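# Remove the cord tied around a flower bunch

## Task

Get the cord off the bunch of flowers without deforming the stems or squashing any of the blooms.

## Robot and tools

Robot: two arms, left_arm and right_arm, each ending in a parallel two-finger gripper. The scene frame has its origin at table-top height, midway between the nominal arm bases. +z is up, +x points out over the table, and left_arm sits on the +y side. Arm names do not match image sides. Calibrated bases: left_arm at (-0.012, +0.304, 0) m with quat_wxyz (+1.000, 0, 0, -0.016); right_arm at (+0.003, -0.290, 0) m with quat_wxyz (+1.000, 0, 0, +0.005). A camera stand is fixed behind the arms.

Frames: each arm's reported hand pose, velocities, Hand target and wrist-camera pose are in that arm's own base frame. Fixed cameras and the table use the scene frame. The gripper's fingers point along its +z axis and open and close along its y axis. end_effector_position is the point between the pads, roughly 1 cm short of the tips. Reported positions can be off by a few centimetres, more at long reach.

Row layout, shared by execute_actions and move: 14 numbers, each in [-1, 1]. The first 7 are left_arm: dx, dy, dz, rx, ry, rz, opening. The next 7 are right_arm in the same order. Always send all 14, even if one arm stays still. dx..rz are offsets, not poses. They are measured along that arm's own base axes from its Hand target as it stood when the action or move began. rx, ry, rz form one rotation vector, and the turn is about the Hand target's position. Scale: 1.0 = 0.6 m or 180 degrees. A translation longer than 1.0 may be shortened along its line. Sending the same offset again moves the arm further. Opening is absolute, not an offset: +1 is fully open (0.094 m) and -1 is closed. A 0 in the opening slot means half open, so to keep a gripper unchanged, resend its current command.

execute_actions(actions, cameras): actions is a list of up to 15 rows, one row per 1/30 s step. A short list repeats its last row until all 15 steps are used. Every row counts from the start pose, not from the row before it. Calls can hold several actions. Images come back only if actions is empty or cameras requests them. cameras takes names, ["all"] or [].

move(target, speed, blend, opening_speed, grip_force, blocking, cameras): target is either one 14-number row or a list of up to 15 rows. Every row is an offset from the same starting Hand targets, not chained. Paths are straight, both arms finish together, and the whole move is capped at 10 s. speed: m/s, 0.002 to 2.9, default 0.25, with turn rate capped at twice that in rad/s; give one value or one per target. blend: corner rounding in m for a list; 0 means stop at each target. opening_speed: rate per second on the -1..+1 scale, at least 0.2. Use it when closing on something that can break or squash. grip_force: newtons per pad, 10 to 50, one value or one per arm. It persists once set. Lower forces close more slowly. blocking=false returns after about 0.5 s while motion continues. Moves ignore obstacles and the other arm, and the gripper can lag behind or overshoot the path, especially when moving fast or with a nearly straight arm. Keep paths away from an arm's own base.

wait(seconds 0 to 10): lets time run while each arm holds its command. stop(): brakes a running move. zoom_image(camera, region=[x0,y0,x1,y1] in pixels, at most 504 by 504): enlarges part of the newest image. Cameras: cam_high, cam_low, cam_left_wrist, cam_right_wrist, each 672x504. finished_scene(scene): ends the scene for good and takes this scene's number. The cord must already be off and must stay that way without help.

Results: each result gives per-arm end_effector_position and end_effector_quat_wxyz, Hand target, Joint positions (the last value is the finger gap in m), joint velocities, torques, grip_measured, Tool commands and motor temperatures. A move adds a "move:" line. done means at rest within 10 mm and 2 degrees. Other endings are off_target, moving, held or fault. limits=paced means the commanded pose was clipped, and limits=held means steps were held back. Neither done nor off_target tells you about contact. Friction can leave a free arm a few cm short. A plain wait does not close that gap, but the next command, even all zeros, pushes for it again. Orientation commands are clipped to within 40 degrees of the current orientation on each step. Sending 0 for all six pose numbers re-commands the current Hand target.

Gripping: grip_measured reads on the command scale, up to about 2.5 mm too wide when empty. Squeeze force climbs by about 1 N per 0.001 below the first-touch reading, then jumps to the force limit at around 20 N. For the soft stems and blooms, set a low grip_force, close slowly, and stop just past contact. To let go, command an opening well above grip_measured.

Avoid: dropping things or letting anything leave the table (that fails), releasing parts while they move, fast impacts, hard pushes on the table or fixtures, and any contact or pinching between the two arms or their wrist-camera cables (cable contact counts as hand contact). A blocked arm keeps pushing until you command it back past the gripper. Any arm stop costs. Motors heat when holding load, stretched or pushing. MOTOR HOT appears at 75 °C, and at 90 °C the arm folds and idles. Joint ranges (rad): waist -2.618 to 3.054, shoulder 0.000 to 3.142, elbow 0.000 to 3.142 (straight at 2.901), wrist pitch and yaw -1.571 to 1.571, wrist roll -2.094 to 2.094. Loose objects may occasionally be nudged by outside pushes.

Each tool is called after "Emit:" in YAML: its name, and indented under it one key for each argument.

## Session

Emit:
execute_actions:
  actions: []

Emit:
zoom_image:
  camera: "cam_high"
  region: [220, 150, 440, 310]

Scene clock: 0.00 s.
left_arm: end_effector_position=(+0.4007, -0.1606, +0.1203) grip_measured=+1.000 end_effector_quat_wxyz=(+0.457, +0.135, +0.877, -0.061) | right_arm: end_effector_position=(+0.4019, +0.1045, +0.1909) grip_measured=+1.000 end_effector_quat_wxyz=(+0.503, -0.098, +0.859, -0.008)
Joint positions: left_arm=[-0.434 1.512 0.787 0.109 -0.122 -0.066 0.094] | right_arm=[0.345 1.325 0.848 -0.053 0.215 -0.006 0.094]
Joint velocities: within noise
Joint torques (N m): no reading
Motor temperatures (°C): left_arm=[30 27 30 29 28 27 28] | right_arm=[27 28 29 26 29 29 29]
Heat: left arm: 30 °C; right arm: 29 °C.
Hand target: left_arm +0.4030, -0.1609, +0.1274; +0.466, +0.131, +0.873, -0.062 | right_arm +0.4049, +0.1044, +0.2040; +0.519, -0.091, +0.850, -0.007
Tool commands: left_gripper/opening=+1.0 right_gripper/opening=+1.0
camera_calibration:
cam_left_wrist: T_world_to_cam=[[-0.385851, -0.921479, -0.0446668, 0.00436056], [-0.878103, 0.381674, -0.288548, 0.471703], [0.282939, -0.0721142, -0.956423, 0.115951], [0, 0, 0, 1]] pos_world=[0.38308, -0.167657, 0.247201]
cam_right_wrist: T_world_to_cam=[[0.0880942, -0.992878, 0.0802088, 0.046215], [-0.924486, -0.111476, -0.364552, 0.472758], [0.370896, -0.0420371, -0.927722, 0.150224], [0, 0, 0, 1]] pos_world=[0.37727, 0.104902, 0.308004]

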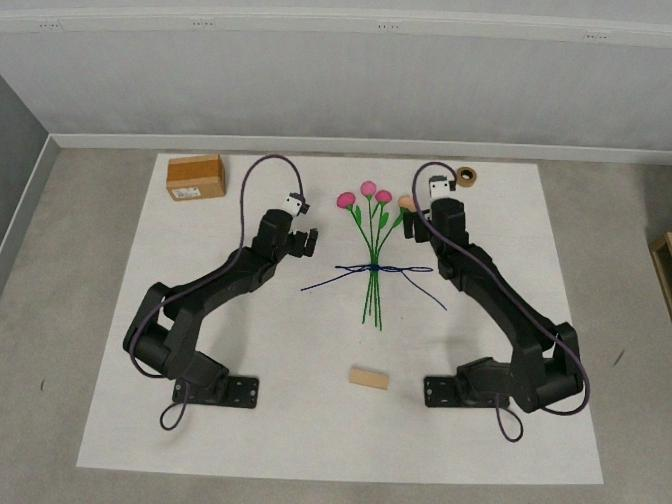

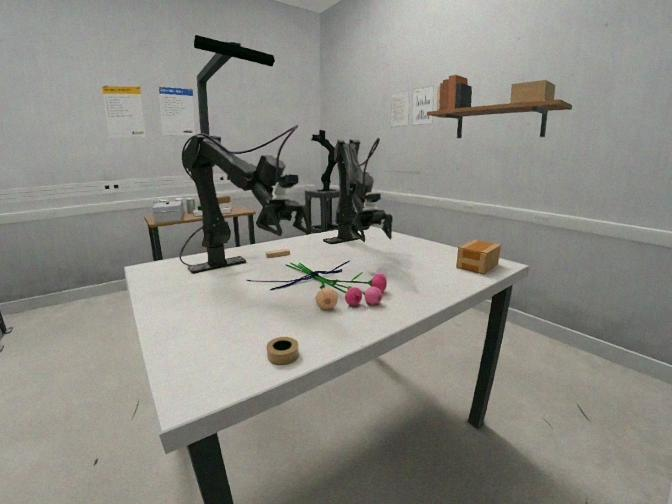

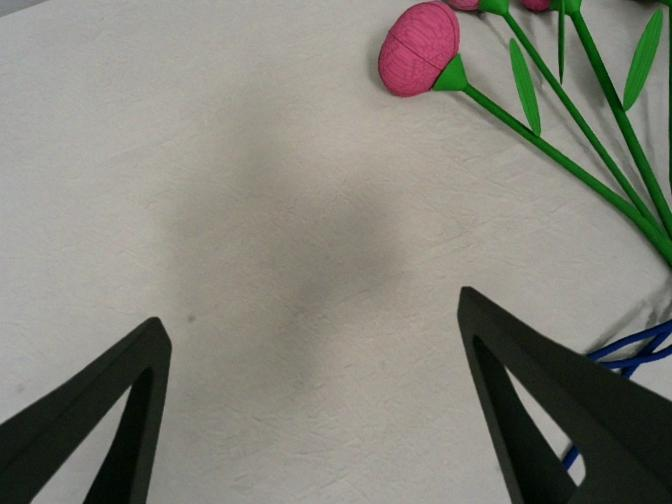

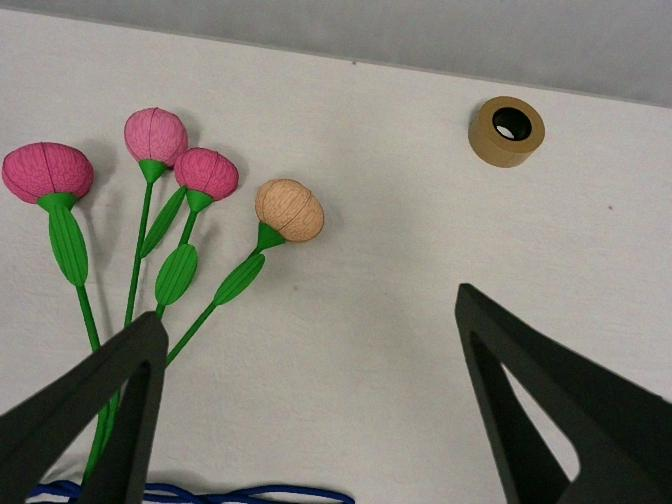

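Scaled by 2.291 from the camera's 672x504 image, which has a finer 960x720 frame.

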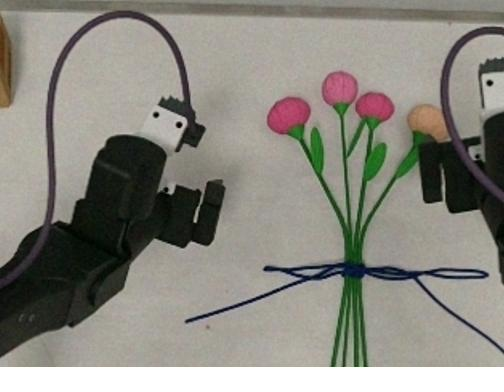

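Emit:
move:
  target: [-0.177,-0.122,-0.06,0.208,0.211,-0.261,1.0,-0.205,-0.015,-0.19,-0.145,0.322,0.188,1.0]
  speed: 0.3
  cameras: ["all"]

Scene clock: 15.60 s.
left_arm: end_effector_position=(+0.2952, -0.2288, +0.0940) grip_measured=+1.000 end_effector_quat_wxyz=(+0.051, +0.559, +0.827, +0.003) | right_arm: end_effector_position=(+0.2756, +0.0916, +0.0846) grip_measured=+1.000 end_effector_quat_wxyz=(-0.008, -0.416, +0.909, +0.001)
Joint positions: left_arm=[-0.668 1.869 1.519 -1.12 -0.013 0.522 0.094] | right_arm=[0.318 1.673 1.249 -1.164 0 -0.54 0.094]
Joint torques (N m): left_arm=[-0.12 -7.34 8.03 0.54 0.11 0.08] | right_arm=[0.49 -5.2 9.46 0.07 0.04 -0.08]
Heat: left arm: 31 °C; right arm: 31 °C.
Hand target: left_arm +0.2969, -0.2341, +0.0915; +0.044, +0.565, +0.824, -0.003 | right_arm +0.2819, +0.0954, +0.0901; +0.000, -0.422, +0.906, +0.000
Off the commanded pose: left_arm 0.006 m, 1 deg | right_arm 0.009 m, 1 deg.
move: done
camera_calibration:
cam_left_wrist: T_world_to_cam=[[-0.955693, -0.294353, -0.00273088, 0.207396], [-0.246885, 0.796454, 0.552004, 0.227065], [-0.160309, 0.52822, -0.833837, 0.37241], [0, 0, 0, 1]] pos_world=[0.313966, -0.316514, 0.185755]
cam_right_wrist: T_world_to_cam=[[0.712389, -0.700679, 0.0393865, -0.142316], [-0.555671, -0.528898, 0.64148, 0.167338], [-0.42864, -0.478869, -0.766128, 0.344614], [0, 0, 0, 1]] pos_world=[0.342085, 0.153813, 0.162279]

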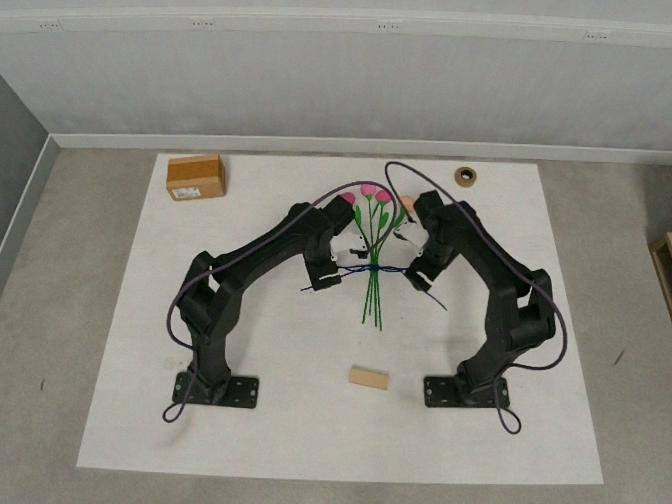

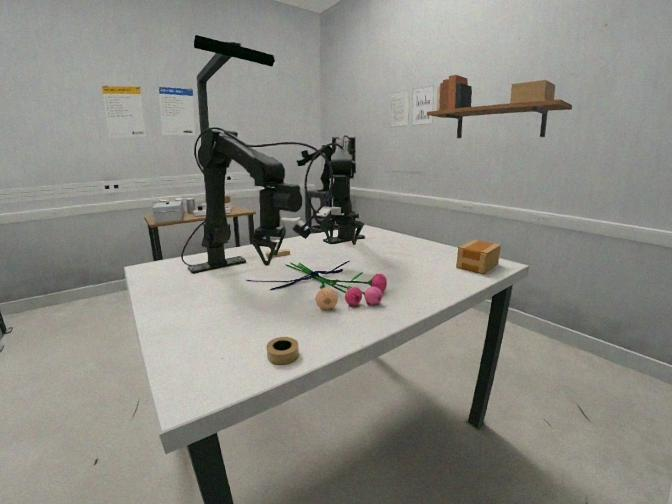

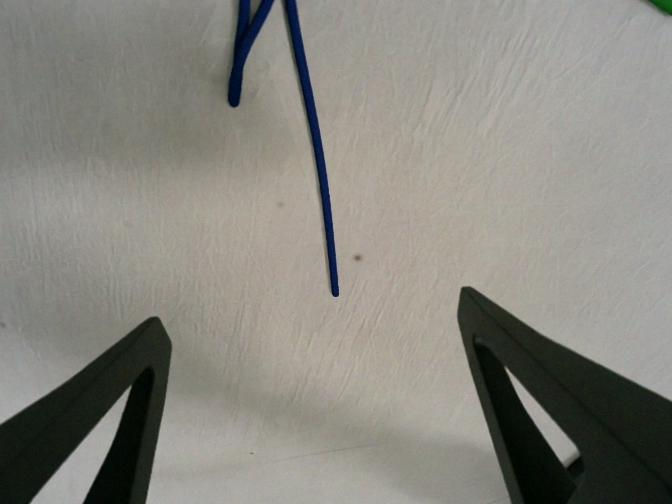

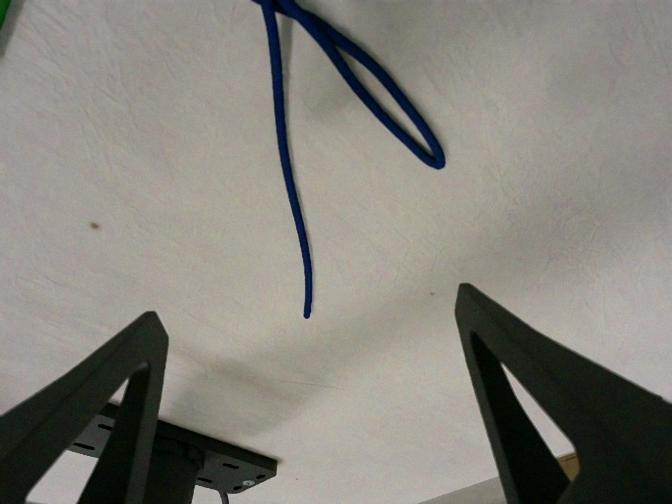

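Emit:
move:
  target: [0, 0, -0.094, 0, 0, 0, 0.4, -0.014, 0.014, -0.092, 0, 0, 0, 0.4]
  speed: 0.12
  cameras: ["cam_left_wrist", "cam_right_wrist"]

Scene clock: 23.67 s.
left_arm: end_effector_position=(+0.2968, -0.2301, +0.0460) grip_measured=+0.402 end_effector_quat_wxyz=(+0.046, +0.560, +0.827, +0.003) | right_arm: end_effector_position=(+0.2696, +0.1006, +0.0377) grip_measured=+0.402 end_effector_quat_wxyz=(-0.008, -0.425, +0.905, +0.001)
Joint positions: left_arm=[-0.668 1.921 1.395 -0.953 -0.013 0.522 0.066] | right_arm=[0.354 1.712 1.1 -0.975 0 -0.524 0.066]
Joint torques (N m): left_arm=[-0.23 -8.12 4.85 0.93 0.11 0.03] | right_arm=[0.5 -5.35 6.08 0.39 0.04 0.08]
Heat: left arm: 32 °C; right arm: 31 °C.
Hand target: left_arm +0.2969, -0.2341, +0.0351; +0.044, +0.565, +0.824, -0.003 | right_arm +0.2735, +0.1038, +0.0349; +0.000, -0.422, +0.906, +0.000
Off the commanded pose: left_arm 0.012 m, 1 deg | right_arm 0.006 m, 1 deg.
move: off_target (left_arm)
camera_calibration:
cam_left_wrist: T_world_to_cam=[[-0.955716, -0.294284, 0.00214448, 0.208336], [-0.24308, 0.793493, 0.557926, 0.252876], [-0.16589, 0.532698, -0.829888, 0.335809], [0, 0, 0, 1]] pos_world=[0.316286, -0.31823, 0.137151]
cam_right_wrist: T_world_to_cam=[[0.726836, -0.685658, 0.0397768, -0.135289], [-0.54476, -0.540269, 0.641362, 0.196986], [-0.418265, -0.487834, -0.766207, 0.30845], [0, 0, 0, 1]] pos_world=[0.334657, 0.164136, 0.115379]
Images, in order (width x height): cam_left_wrist 672x504, cam_right_wrist 672x504.

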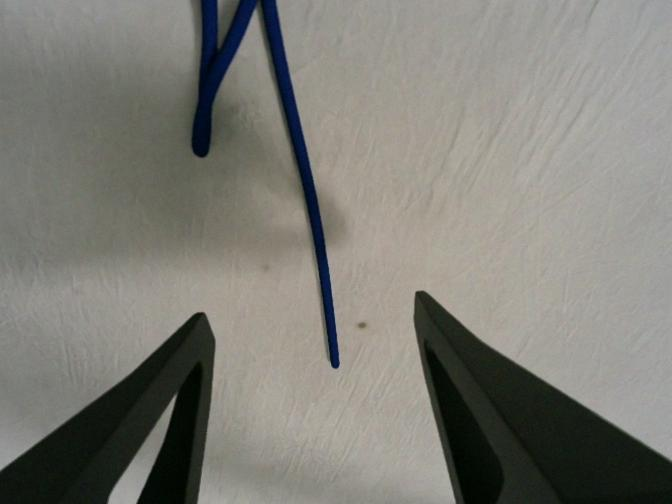

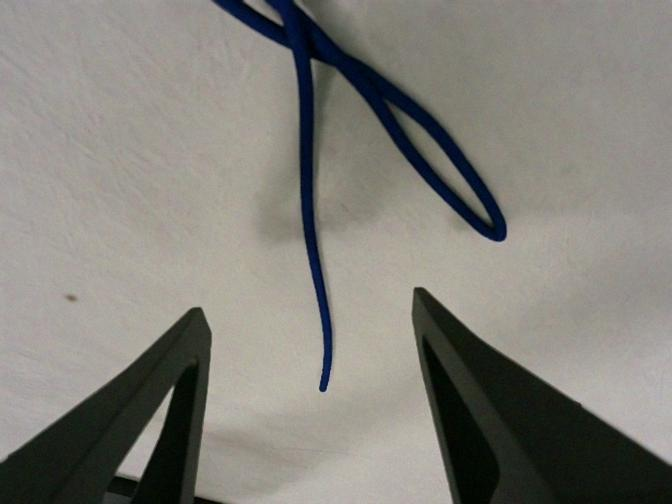

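Emit:
move:
  target: [0, 0, -0.025, 0, 0, 0, 0.3, 0, 0, -0.022, 0, 0, 0, 0.3]
  speed: 0.05
  cameras: ["cam_left_wrist", "cam_right_wrist"]

Scene clock: 26.87 s.
left_arm: end_effector_position=(+0.2986, -0.2315, +0.0341) grip_measured=+0.302 end_effector_quat_wxyz=(+0.051, +0.560, +0.827, +0.003) | right_arm: end_effector_position=(+0.2708, +0.1011, +0.0257) grip_measured=+0.302 end_effector_quat_wxyz=(-0.006, -0.424, +0.905, +0.000)
Joint positions: left_arm=[-0.668 1.935 1.363 -0.897 -0.013 0.523 0.061] | right_arm=[0.354 1.73 1.069 -0.921 0 -0.523 0.061]
Joint torques (N m): left_arm=[-0.18 -7.66 4.51 0.95 0.09 0.05] | right_arm=[0.5 -5.22 5.78 0.4 0.03 0.08]
Heat: left arm: 32 °C; right arm: 31 °C.
Hand target: left_arm +0.2969, -0.2342, +0.0201; +0.044, +0.565, +0.824, -0.003 | right_arm +0.2736, +0.1038, +0.0217; +0.000, -0.422, +0.906, +0.000
Off the commanded pose: left_arm 0.014 m, 1 deg | right_arm 0.006 m, 1 deg.
move: off_target (left_arm)
camera_calibration:
cam_left_wrist: T_world_to_cam=[[-0.956156, -0.292836, -0.00356184, 0.210227], [-0.246194, 0.797159, 0.551295, 0.263163], [-0.1586, 0.528001, -0.834303, 0.323847], [0, 0, 0, 1]] pos_world=[0.317161, -0.319212, 0.125855]
cam_right_wrist: T_world_to_cam=[[0.725594, -0.686836, 0.0420708, -0.134971], [-0.548697, -0.540597, 0.63772, 0.206733], [-0.415265, -0.48581, -0.769119, 0.299061], [0, 0, 0, 1]] pos_world=[0.335557, 0.164343, 0.103855]
Images, in order (width x height): cam_left_wrist 672x504, cam_right_wrist 672x504.

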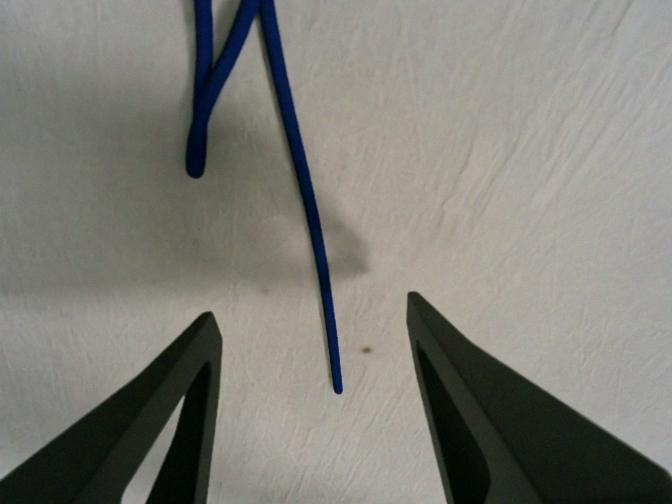

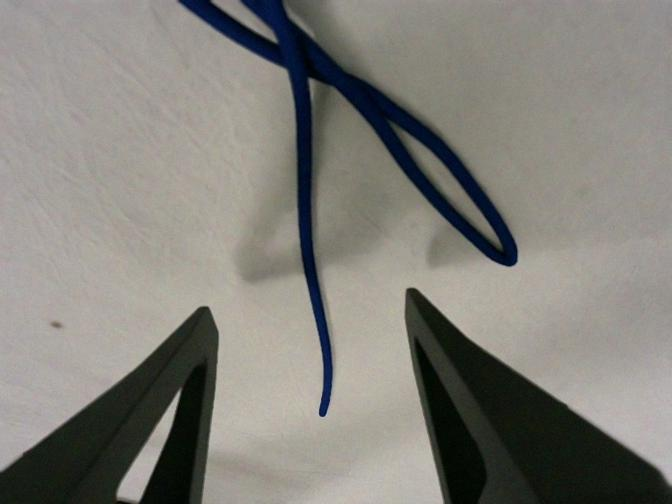

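Emit:
move:
  target: [0, 0, -0.018, 0, 0, 0, 0.3, 0, 0, -0.013, 0, 0, 0, 0.3]
  speed: 0.05
  cameras: ["cam_left_wrist", "cam_right_wrist"]

Scene clock: 28.77 s.
left_arm: end_effector_position=(+0.2988, -0.2316, +0.0234) grip_measured=+0.302 end_effector_quat_wxyz=(+0.051, +0.560, +0.827, +0.003) | right_arm: end_effector_position=(+0.2708, +0.1011, +0.0180) grip_measured=+0.302 end_effector_quat_wxyz=(-0.006, -0.424, +0.905, +0.000)
Joint positions: left_arm=[-0.668 1.95 1.34 -0.859 -0.013 0.523 0.061] | right_arm=[0.354 1.743 1.051 -0.891 0 -0.523 0.061]
Joint torques (N m): left_arm=[-0.2 -7.79 4.36 0.99 0.1 0.06] | right_arm=[0.5 -5.22 5.68 0.41 0.04 0.08]
Heat: left arm: 32 °C; right arm: 31 °C.
Hand target: left_arm +0.2969, -0.2341, +0.0092; +0.044, +0.565, +0.824, -0.003 | right_arm +0.2735, +0.1038, +0.0139; +0.000, -0.422, +0.906, +0.000
Off the commanded pose: left_arm 0.014 m, 1 deg | right_arm 0.006 m, 1 deg.
move: off_target (left_arm)
camera_calibration:
cam_left_wrist: T_world_to_cam=[[-0.956143, -0.292883, -0.00324241, 0.210392], [-0.245994, 0.796962, 0.55167, 0.269047], [-0.15899, 0.528273, -0.834056, 0.315204], [0, 0, 0, 1]] pos_world=[0.317463, -0.319313, 0.115155]
cam_right_wrist: T_world_to_cam=[[0.725611, -0.686824, 0.0419672, -0.134648], [-0.548516, -0.540511, 0.637948, 0.211654], [-0.415474, -0.485921, -0.768935, 0.293301], [0, 0, 0, 1]] pos_world=[0.335657, 0.164443, 0.0961561]
Images, in order (width x height): cam_left_wrist 672x504, cam_right_wrist 672x504.

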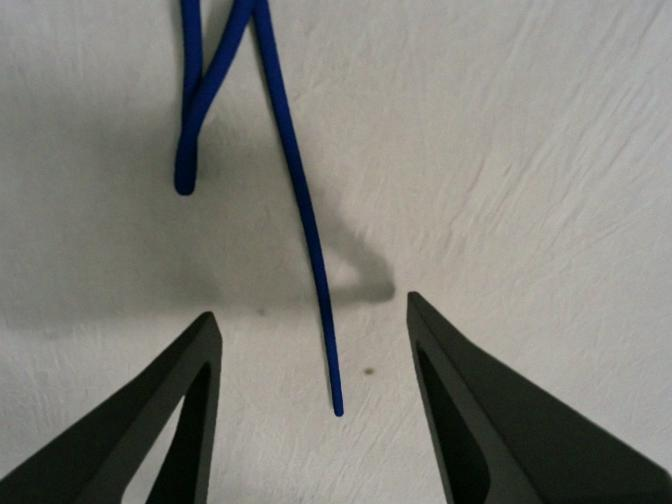

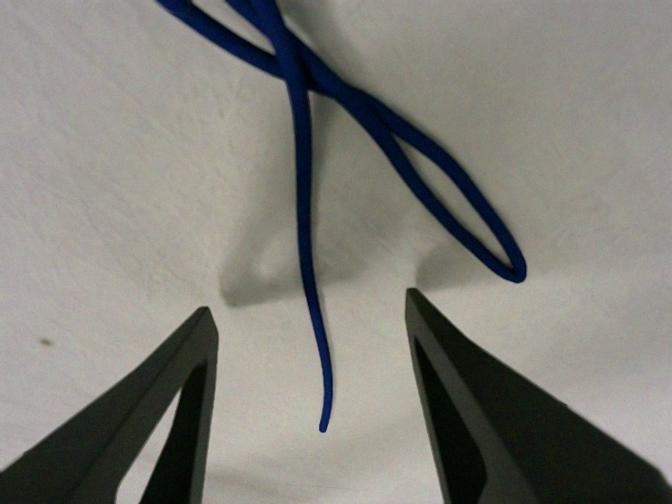

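Emit:
move:
  target: [0, 0, -0.011, 0, 0, 0, 0.1, 0, 0, -0.005, 0, 0, 0, 0.1]
  speed: 0.04
  cameras: ["cam_left_wrist", "cam_right_wrist"]

Emit:
move:
  target: [0, 0, 0, 0, 0, 0, -1, 0, 0, 0, 0, 0, 0, -1]
  opening_speed: 0.8
  cameras: ["cam_left_wrist", "cam_right_wrist"]

Scene clock: 31.33 s.
left_arm: end_effector_position=(+0.2993, -0.2320, +0.0171) grip_measured=+0.102 end_effector_quat_wxyz=(+0.052, +0.562, +0.826, +0.003) | right_arm: end_effector_position=(+0.2708, +0.1011, +0.0149) grip_measured=+0.102 end_effector_quat_wxyz=(-0.006, -0.422, +0.907, +0.000)
Joint positions: left_arm=[-0.668 1.959 1.326 -0.834 -0.013 0.528 0.052] | right_arm=[0.354 1.749 1.044 -0.878 0 -0.517 0.052]
Joint torques (N m): left_arm=[-0.1 -7.66 4.26 0.99 0.11 0.06] | right_arm=[0.5 -5.27 5.65 0.41 0.03 0.08]
Heat: left arm: 32 °C; right arm: 31 °C.
Hand target: left_arm +0.2968, -0.2341, +0.0026; +0.043, +0.565, +0.824, -0.003 | right_arm +0.2736, +0.1038, +0.0109; +0.000, -0.422, +0.906, +0.000
Off the commanded pose: left_arm 0.015 m, 1 deg | right_arm 0.006 m, 1 deg.
move: off_target (left_arm)
camera_calibration:
cam_left_wrist: T_world_to_cam=[[-0.957467, -0.288506, -0.00454695, 0.212113], [-0.243191, 0.798399, 0.550834, 0.272417], [-0.155288, 0.528511, -0.834603, 0.309186], [0, 0, 0, 1]] pos_world=[0.317353, -0.31971, 0.108955]
cam_right_wrist: T_world_to_cam=[[0.721366, -0.691285, 0.0418932, -0.132956], [-0.551677, -0.537007, 0.638182, 0.214046], [-0.418669, -0.483474, -0.768745, 0.291498], [0, 0, 0, 1]] pos_world=[0.336035, 0.163966, 0.0930576]
Images, in order (width x height): cam_left_wrist 672x504, cam_right_wrist 672x504.

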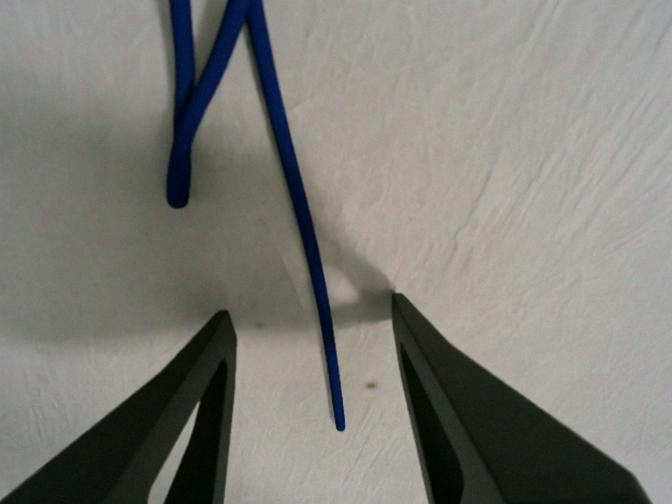

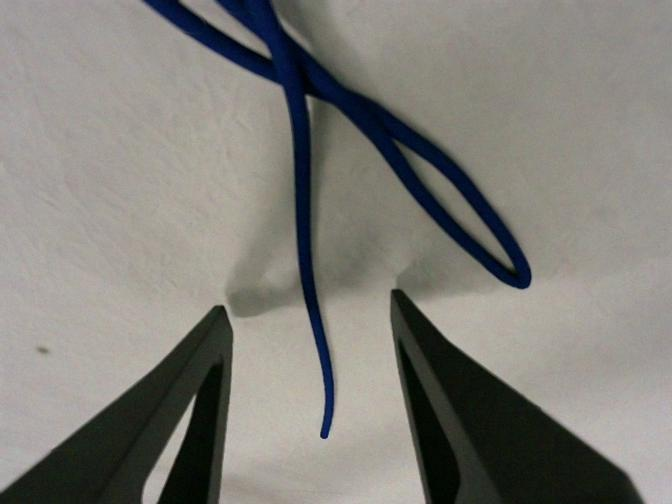

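Scene clock: 33.23 s.
left_arm: end_effector_position=(+0.2993, -0.2320, +0.0171) grip_measured=-0.987 end_effector_quat_wxyz=(+0.052, +0.563, +0.825, +0.003) | right_arm: end_effector_position=(+0.2713, +0.1010, +0.0149) grip_measured=-0.993 end_effector_quat_wxyz=(-0.005, -0.423, +0.906, +0.000)
Joint positions: left_arm=[-0.668 1.959 1.326 -0.834 -0.013 0.529 0.001] | right_arm=[0.354 1.749 1.044 -0.877 0.002 -0.52 0]
Joint torques (N m): left_arm=[-0.17 -7.61 4.3 0.96 0.12 0.05] | right_arm=[0.5 -5.23 5.65 0.41 0.02 0.08]
Heat: left arm: 32 °C; right arm: 31 °C.
Hand target: left_arm +0.2968, -0.2341, +0.0026; +0.043, +0.565, +0.824, -0.003 | right_arm +0.2736, +0.1038, +0.0109; +0.000, -0.422, +0.906, +0.000
Off the commanded pose: left_arm 0.015 m, 1 deg | right_arm 0.005 m, 1 deg.
move: off_target (left_arm)
camera_calibration:
cam_left_wrist: T_world_to_cam=[[-0.957914, -0.287018, -0.00466391, 0.212616], [-0.242007, 0.798741, 0.550859, 0.272203], [-0.154381, 0.528804, -0.834586, 0.309026], [0, 0, 0, 1]] pos_world=[0.317251, -0.319809, 0.108955]
cam_right_wrist: T_world_to_cam=[[0.723462, -0.688962, 0.0439862, -0.134189], [-0.551272, -0.538173, 0.63755, 0.214326], [-0.415575, -0.485491, -0.769152, 0.290962], [0, 0, 0, 1]] pos_world=[0.336149, 0.164153, 0.0930533]
Images, in order (width x height): cam_left_wrist 672x504, cam_right_wrist 672x504.

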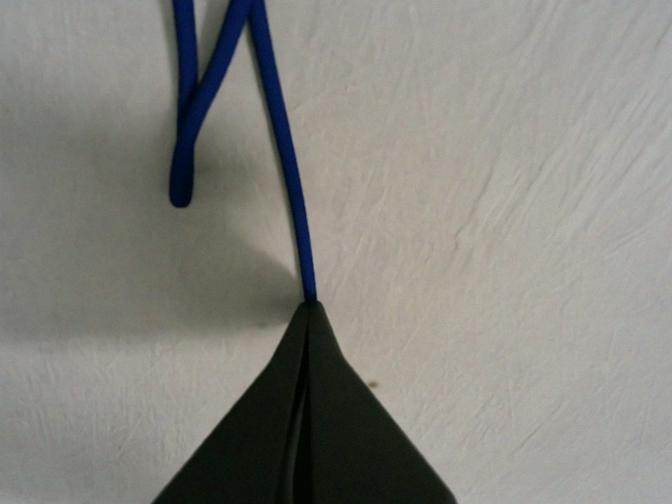

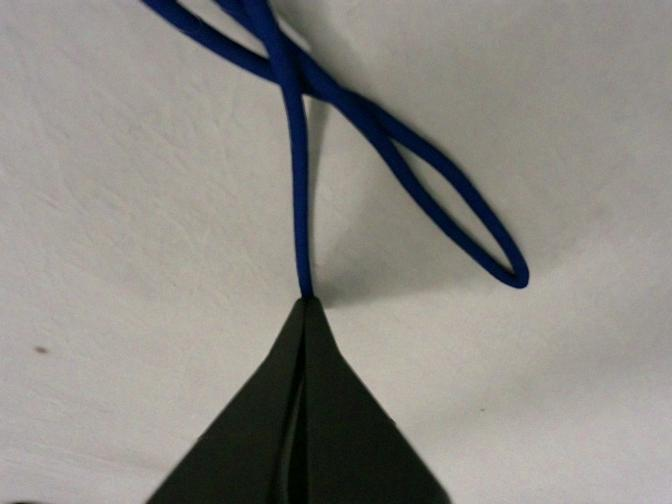

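Emit:
move:
  target:
    - [0, 0, 0, 0, 0, 0, -0.6, 0, 0, 0, 0, 0, 0, -0.6]
    - [0, 0, -0.008, 0, 0, 0, -0.6, 0, 0, -0.007, 0, 0, 0, -0.6]
  speed: 0.04
  cameras: ["cam_left_wrist", "cam_right_wrist"]

Emit:
move:
  target: [0, 0, 0, 0, 0, 0, -1, 0, 0, 0, 0, 0, 0, -1]
  opening_speed: 0.8
  cameras: ["cam_left_wrist", "cam_right_wrist"]

Scene clock: 36.13 s.
left_arm: end_effector_position=(+0.2993, -0.2321, +0.0150) grip_measured=-0.602 end_effector_quat_wxyz=(+0.053, +0.562, +0.825, +0.003) | right_arm: end_effector_position=(+0.2709, +0.1008, +0.0116) grip_measured=-0.602 end_effector_quat_wxyz=(-0.006, -0.424, +0.905, +0.000)
Joint positions: left_arm=[-0.668 1.96 1.318 -0.822 -0.013 0.528 0.019] | right_arm=[0.354 1.755 1.036 -0.865 0.002 -0.523 0.019]
Joint torques (N m): left_arm=[-0.21 -7.3 4.21 1.05 0.1 0.08] | right_arm=[0.5 -5.16 5.48 0.45 0.02 0.08]
Heat: left arm: 32 °C; right arm: 31 °C.
Hand target: left_arm +0.2968, -0.2341, -0.0021; +0.044, +0.565, +0.824, -0.003 | right_arm +0.2735, +0.1038, +0.0067; +0.000, -0.422, +0.906, +0.000
Off the commanded pose: left_arm 0.018 m, 1 deg | right_arm 0.006 m, 1 deg.
move: off_target (left_arm)
camera_calibration:
cam_left_wrist: T_world_to_cam=[[-0.957455, -0.288514, -0.00624623, 0.212112], [-0.244498, 0.799507, 0.548642, 0.274332], [-0.153297, 0.526828, -0.836034, 0.306497], [0, 0, 0, 1]] pos_world=[0.317146, -0.319604, 0.107056]
cam_right_wrist: T_world_to_cam=[[0.725606, -0.686747, 0.0433029, -0.134645], [-0.548749, -0.539534, 0.638574, 0.215551], [-0.415175, -0.487116, -0.768341, 0.288251], [0, 0, 0, 1]] pos_world=[0.335657, 0.164241, 0.08966]
Images, in order (width x height): cam_left_wrist 672x504, cam_right_wrist 672x504.

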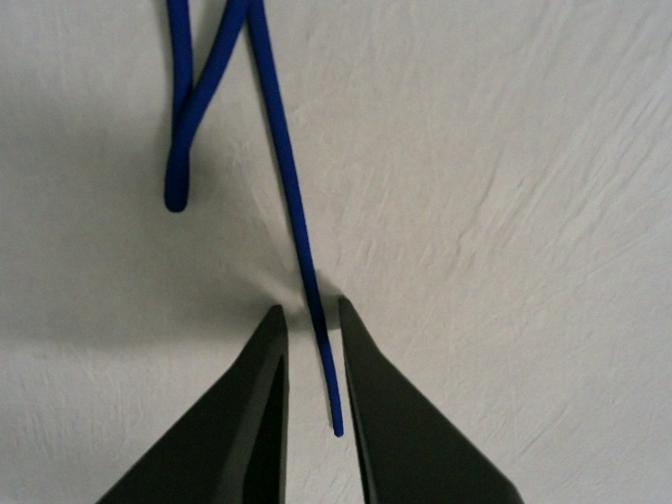

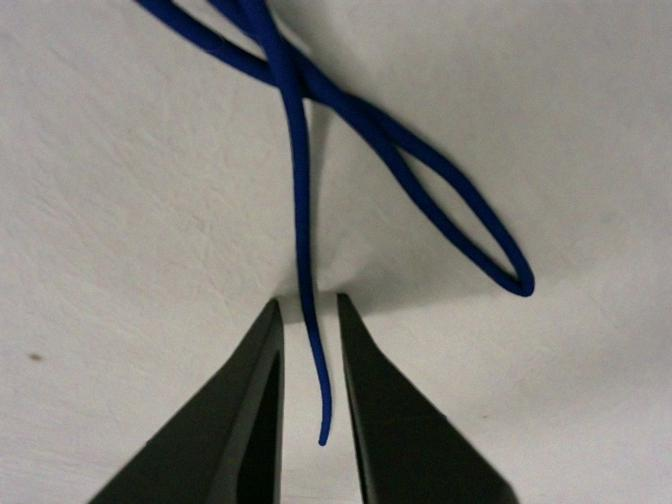

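Scene clock: 37.13 s.
left_arm: end_effector_position=(+0.2999, -0.2325, +0.0151) grip_measured=-0.946 end_effector_quat_wxyz=(+0.055, +0.562, +0.825, +0.003) | right_arm: end_effector_position=(+0.2729, +0.1007, +0.0116) grip_measured=-0.961 end_effector_quat_wxyz=(-0.002, -0.422, +0.907, -0.003)
Joint positions: left_arm=[-0.668 1.96 1.318 -0.819 -0.013 0.529 0.003] | right_arm=[0.354 1.755 1.036 -0.857 0.006 -0.517 0.002]
Joint torques (N m): left_arm=[-0.13 -7.31 4.15 1 0.09 0.07] | right_arm=[0.51 -5.15 5.5 0.38 -0.03 0.07]
Heat: left arm: 32 °C; right arm: 30 °C.
Hand target: left_arm +0.2968, -0.2341, -0.0021; +0.044, +0.565, +0.824, -0.003 | right_arm +0.2735, +0.1038, +0.0067; +0.000, -0.422, +0.906, +0.000
Off the commanded pose: left_arm 0.018 m, 1 deg | right_arm 0.006 m, 0 deg.
move: off_target (left_arm)
camera_calibration:
cam_left_wrist: T_world_to_cam=[[-0.957862, -0.287114, -0.00818775, 0.213064], [-0.24471, 0.800806, 0.546651, 0.275249], [-0.150394, 0.52562, -0.83732, 0.305831], [0, 0, 0, 1]] pos_world=[0.317437, -0.319998, 0.107357]
cam_right_wrist: T_world_to_cam=[[0.720975, -0.691098, 0.0507872, -0.134619], [-0.55764, -0.535114, 0.634579, 0.218725], [-0.411379, -0.485836, -0.771188, 0.287861], [0, 0, 0, 1]] pos_world=[0.337447, 0.163862, 0.0900335]
Images, in order (width x height): cam_left_wrist 672x504, cam_right_wrist 672x504.

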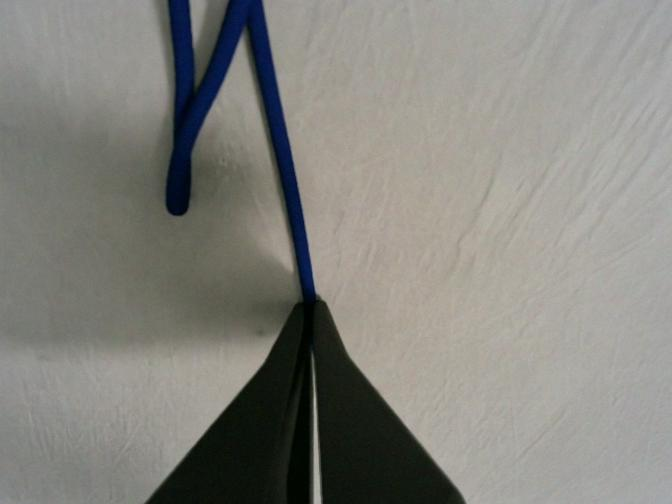

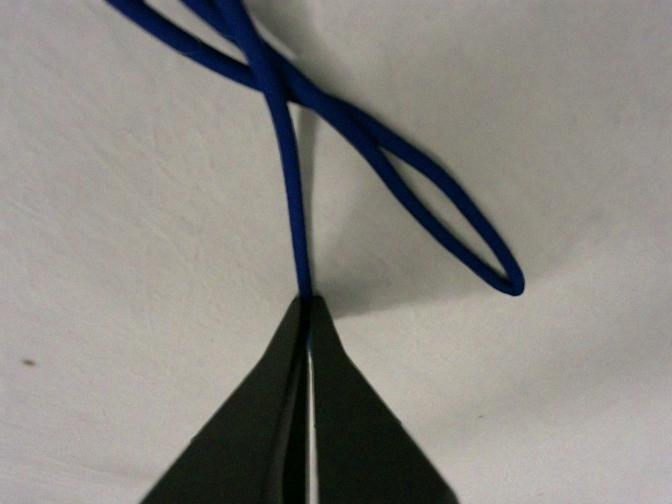

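Emit:
move:
  target: [0.05, 0.15, 0.04, 0, 0, 0, -1, 0.05, -0.15, 0.025, 0, 0, 0, -1]
  speed: 0.07
  cameras: ["cam_high"]

Emit:
zoom_image:
  camera: "cam_high"
  region: [220, 150, 520, 400]

Scene clock: 40.80 s.
left_arm: end_effector_position=(+0.3339, -0.1511, +0.0145) grip_measured=-0.946 end_effector_quat_wxyz=(+0.047, +0.563, +0.825, -0.007) | right_arm: end_effector_position=(+0.2964, +0.0141, +0.0183) grip_measured=-0.961 end_effector_quat_wxyz=(-0.005, -0.419, +0.908, +0.000)
Joint positions: left_arm=[-0.413 1.932 1.278 -0.827 0.03 0.784 0.003] | right_arm=[0.046 1.768 1.083 -0.895 0.003 -0.819 0.002]
Joint torques (N m): left_arm=[0.39 -12.83 3.69 0.45 -0.12 0.08] | right_arm=[-0.44 -5.35 8.83 0.07 0.01 -0.08]
Heat: left arm: 31 °C; right arm: 30 °C.
Hand target: left_arm +0.3269, -0.1441, +0.0219; +0.044, +0.565, +0.824, -0.003 | right_arm +0.3035, +0.0138, +0.0216; +0.000, -0.422, +0.906, +0.000
Off the commanded pose: left_arm 0.012 m, 1 deg | right_arm 0.008 m, 1 deg.
move: off_target (left_arm)
Images, in order (width x height): cam_high 672x504.

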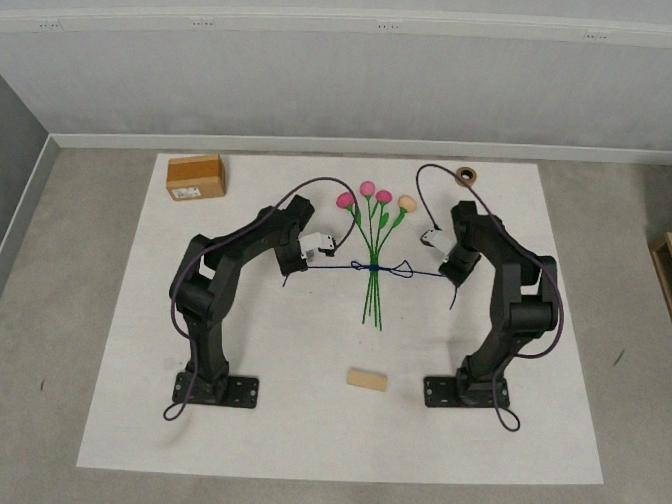

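Scaled by 1.680 from the camera's 672x504 image, which has a finer 960x720 frame.

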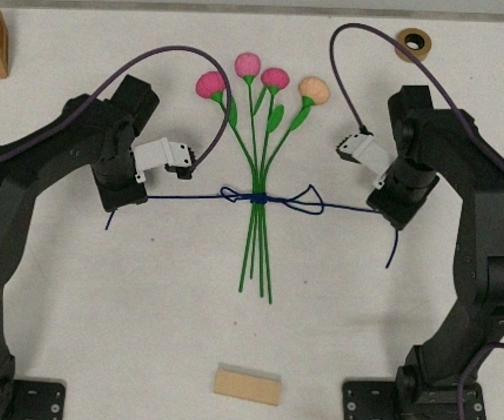

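Emit:
move:
  target: [0.01, 0.17, 0.025, 0, 0, 0, -1, 0.01, -0.17, 0.015, 0, 0, 0, -1]
  speed: 0.07
  cameras: ["cam_high"]

Emit:
zoom_image:
  camera: "cam_high"
  region: [220, 150, 520, 400]

Scene clock: 44.17 s.
left_arm: end_effector_position=(+0.3380, -0.0403, +0.0264) grip_measured=-0.946 end_effector_quat_wxyz=(+0.033, +0.561, +0.827, +0.001) | right_arm: end_effector_position=(+0.3035, -0.0867, +0.0276) grip_measured=-0.961 end_effector_quat_wxyz=(-0.004, -0.418, +0.908, +0.000)
Joint positions: left_arm=[-0.105 1.849 1.218 -0.88 0.03 1.086 0.003] | right_arm=[-0.278 1.817 1.184 -0.944 0.006 -1.141 0.002]
Joint torques (N m): left_arm=[0.05 -12.42 4.33 0.43 0.17 0.09] | right_arm=[-0.24 -5.79 8.98 0.06 -0.02 -0.09]
Heat: left arm: 31 °C; right arm: 31 °C.
Hand target: left_arm +0.3329, -0.0421, +0.0369; +0.044, +0.565, +0.824, -0.003 | right_arm +0.3095, -0.0882, +0.0307; +0.000, -0.422, +0.906, +0.000
Off the commanded pose: left_arm 0.012 m, 1 deg | right_arm 0.007 m, 1 deg.
move: off_target (left_arm)
Images, in order (width x height): cam_high 672x504.

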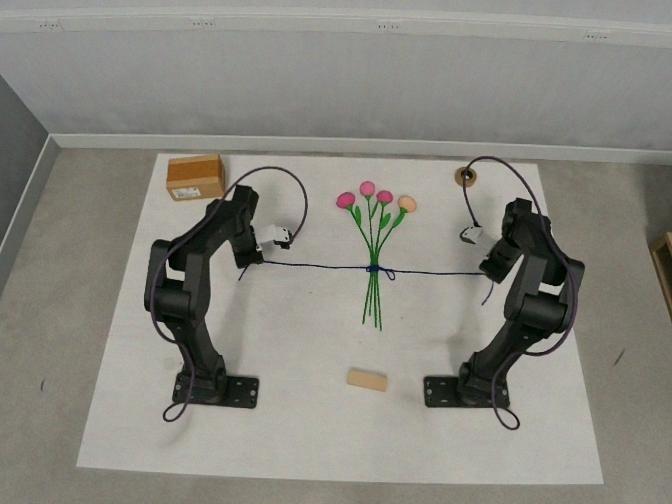

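Scaled by 1.680 from the camera's 672x504 image, which has a finer 960x720 frame.

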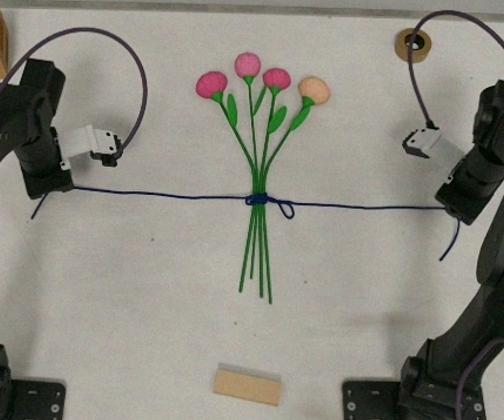

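Emit:
move:
  target: [0, 0.11, 0, 0, 0, 0, -1, 0, -0.11, 0, 0, 0, 0, -1]
  speed: 0.07
  cameras: ["cam_high"]

Emit:
zoom_image:
  camera: "cam_high"
  region: [220, 150, 520, 400]

Emit:
zoom_image:
  camera: "cam_high"
  region: [334, 235, 414, 305]

Scene clock: 47.47 s.
left_arm: end_effector_position=(+0.3369, +0.0288, +0.0263) grip_measured=-0.946 end_effector_quat_wxyz=(+0.029, +0.561, +0.827, +0.004) | right_arm: end_effector_position=(+0.3041, -0.1519, +0.0281) grip_measured=-0.961 end_effector_quat_wxyz=(-0.005, -0.418, +0.908, -0.001)
Joint positions: left_arm=[0.099 1.849 1.218 -0.89 0.03 1.29 0.003] | right_arm=[-0.462 1.901 1.297 -0.972 0.008 -1.325 0.002]
Joint torques (N m): left_arm=[0.01 -12.27 4.51 0.43 0.31 0.06] | right_arm=[-0.24 -6.41 9.07 0.05 -0.04 -0.09]
Heat: left arm: 31 °C; right arm: 31 °C.
Hand target: left_arm +0.3329, +0.0239, +0.0369; +0.044, +0.565, +0.824, -0.003 | right_arm +0.3095, -0.1542, +0.0307; +0.000, -0.422, +0.906, +0.000
Off the commanded pose: left_arm 0.012 m, 2 deg | right_arm 0.006 m, 1 deg.
move: off_target (left_arm)
Images, in order (width x height): cam_high 672x504.

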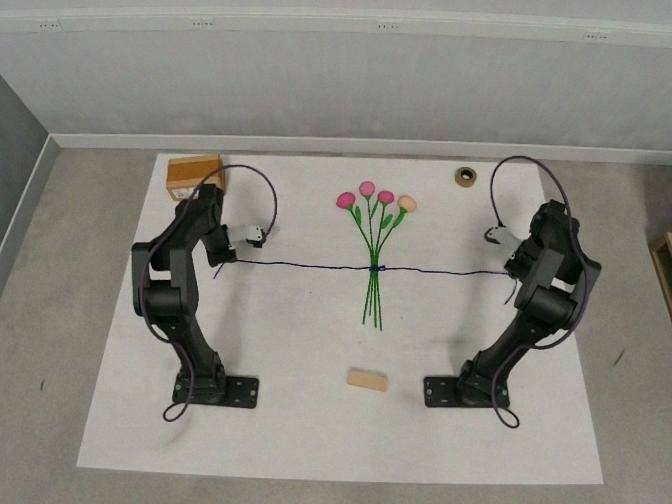

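Scaled by 1.680 from the camera's 672x504 image, which has a finer 960x720 frame.

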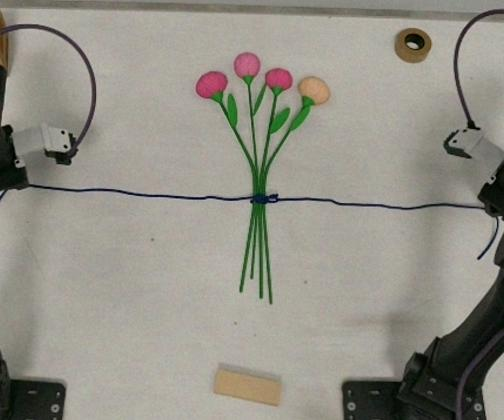

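Scaled by 6.300 from the camera's 672x504 image, which has a finer 960x720 frame.

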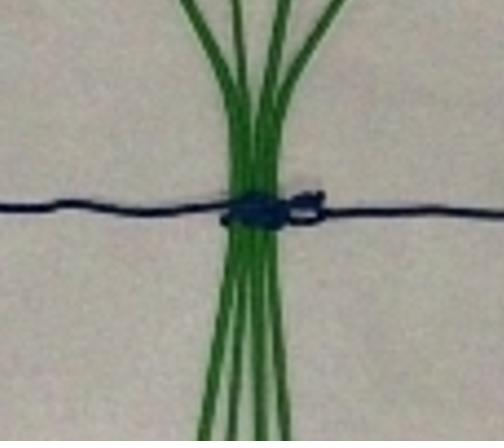

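Emit:
move:
  target: [0, 0.08, 0, 0, 0, 0, -1, 0, -0.08, 0, 0, 0, 0, -1]
  speed: 0.06
  cameras: ["cam_high"]

Emit:
zoom_image:
  camera: "cam_high"
  region: [334, 235, 414, 305]

Scene clock: 50.13 s.
left_arm: end_effector_position=(+0.3249, +0.0752, +0.0261) grip_measured=-0.946 end_effector_quat_wxyz=(+0.024, +0.562, +0.827, +0.000) | right_arm: end_effector_position=(+0.3051, -0.1985, +0.0284) grip_measured=-0.961 end_effector_quat_wxyz=(-0.005, -0.420, +0.908, +0.000)
Joint positions: left_arm=[0.243 1.849 1.218 -0.908 0.035 1.436 0.003] | right_arm=[-0.576 1.986 1.418 -1.007 0.008 -1.442 0.002]
Joint torques (N m): left_arm=[0.25 -9.69 7.51 0.39 0.37 0.08] | right_arm=[-0.43 -7.05 9.18 0.06 -0.04 -0.09]
Heat: left arm: 32 °C; right arm: 31 °C.
Hand target: left_arm +0.3329, +0.0719, +0.0369; +0.044, +0.565, +0.824, -0.003 | right_arm +0.3095, -0.2022, +0.0306; +0.000, -0.422, +0.906, +0.000
Off the commanded pose: left_arm 0.014 m, 2 deg | right_arm 0.006 m, 1 deg.
move: off_target (left_arm)
Images, in order (width x height): cam_high 672x504.

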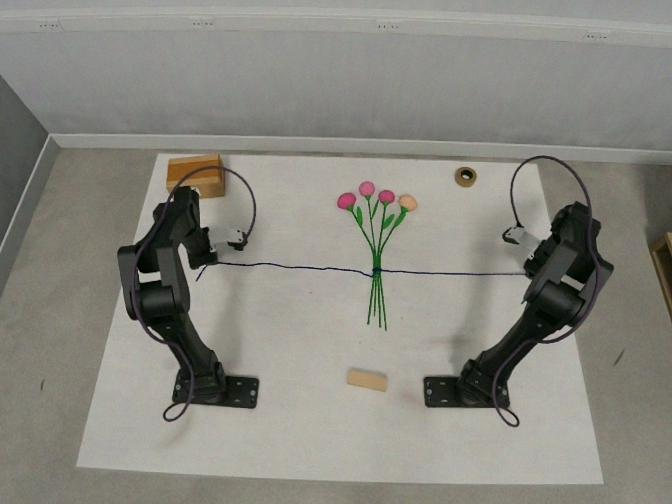

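Scaled by 6.300 from the camera's 672x504 image, which has a finer 960x720 frame.

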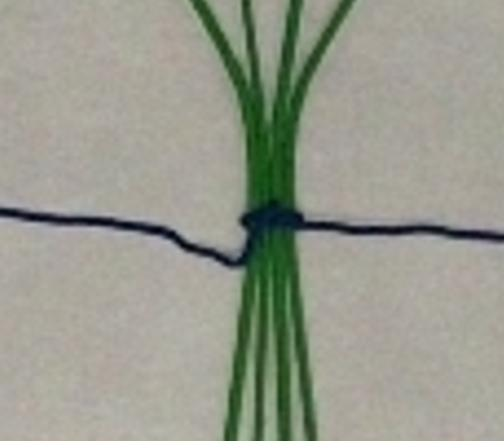

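Emit:
move:
  target:
    - [0, 0, 0, 0, 0, 0, -0.4, 0, 0, 0, 0, 0, 0, -0.4]
    - [0, 0, 0.12, 0, 0, 0, -0.4, 0, 0, 0.13, 0, 0, 0, -0.2]
    - [0, -0.1, 0.13, 0, 0, 0, 0, 0.066, 0.695, 0.13, 0, 0, -0.255, -0.2]
  speed: 0.2
  blend: [0, 0.02, 0]
  cameras: ["cam_high", "cam_right_wrist"]

Emit:
zoom_image:
  camera: "cam_high"
  region: [220, 150, 520, 400]

Scene clock: 65.43 s.
left_arm: end_effector_position=(+0.3372, +0.0177, +0.1015) grip_measured=-0.002 end_effector_quat_wxyz=(+0.028, +0.565, +0.824, -0.001) | right_arm: end_effector_position=(+0.3426, +0.2150, +0.1068) grip_measured=-0.202 end_effector_quat_wxyz=(-0.006, -0.044, +0.999, +0.002)
Joint positions: left_arm=[0.069 1.786 1.447 -1.19 0.036 1.27 0.047] | right_arm=[0.554 2.106 1.912 -1.385 -0.009 0.465 0.037]
Joint torques (N m): left_arm=[-0.39 -12.25 5.33 0.41 0.24 -0.08] | right_arm=[-0.49 -7.95 9.62 0.08 0.04 0.1]
Heat: left arm: 32 °C; right arm: 31 °C.
Hand target: left_arm +0.3329, +0.0119, +0.1149; +0.044, +0.565, +0.824, -0.003 | right_arm +0.3491, +0.2148, +0.1085; +0.000, -0.035, +0.999, +0.000
Off the commanded pose: left_arm 0.015 m, 2 deg | right_arm 0.007 m, 1 deg.
move: off_target (left_arm); blend cut to 0 m at target 2; target 2's new opening was sent with right_arm's hand 0.017 m and 2 deg from that target; target 3's new opening was sent with left_arm's hand 0.015 m and 2 deg from that target
camera_calibration:
cam_right_wrist: T_world_to_cam=[[0.0248428, -0.99876, 0.0431383, 0.19474], [-0.7697, 0.00842625, 0.63835, 0.21369], [-0.637922, -0.0490619, -0.768537, 0.428956], [0, 0, 0, 1]] pos_world=[0.433279, 0.213743, 0.184859]
Images, in order (width x height): cam_high 672x504, cam_right_wrist 672x504.

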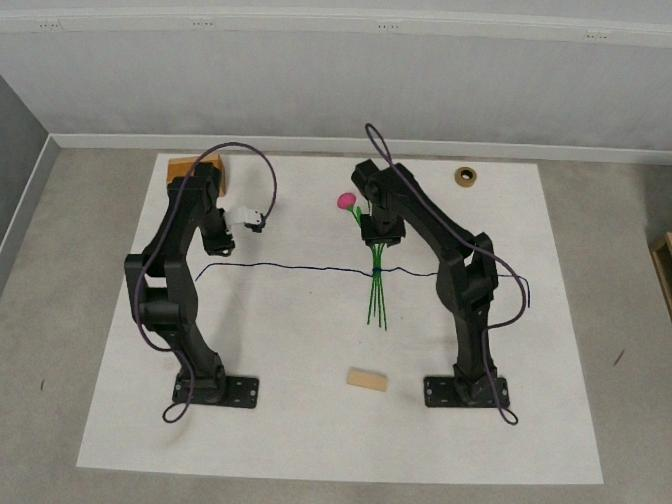

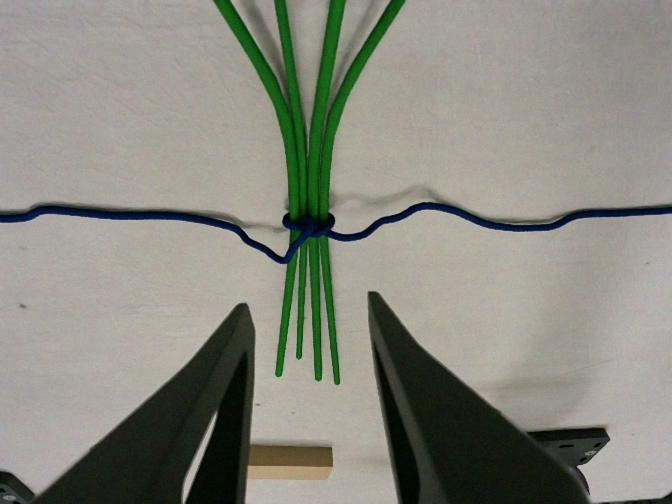

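Scaled by 1.680 from the camera's 672x504 image, which has a finer 960x720 frame.

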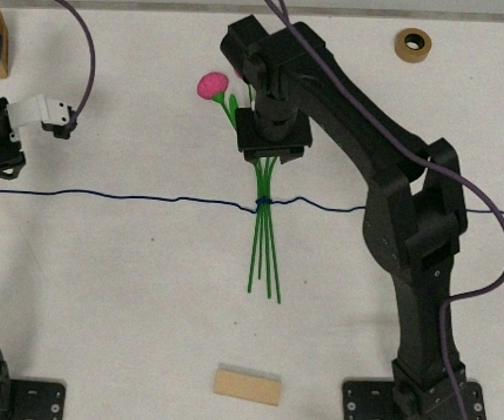

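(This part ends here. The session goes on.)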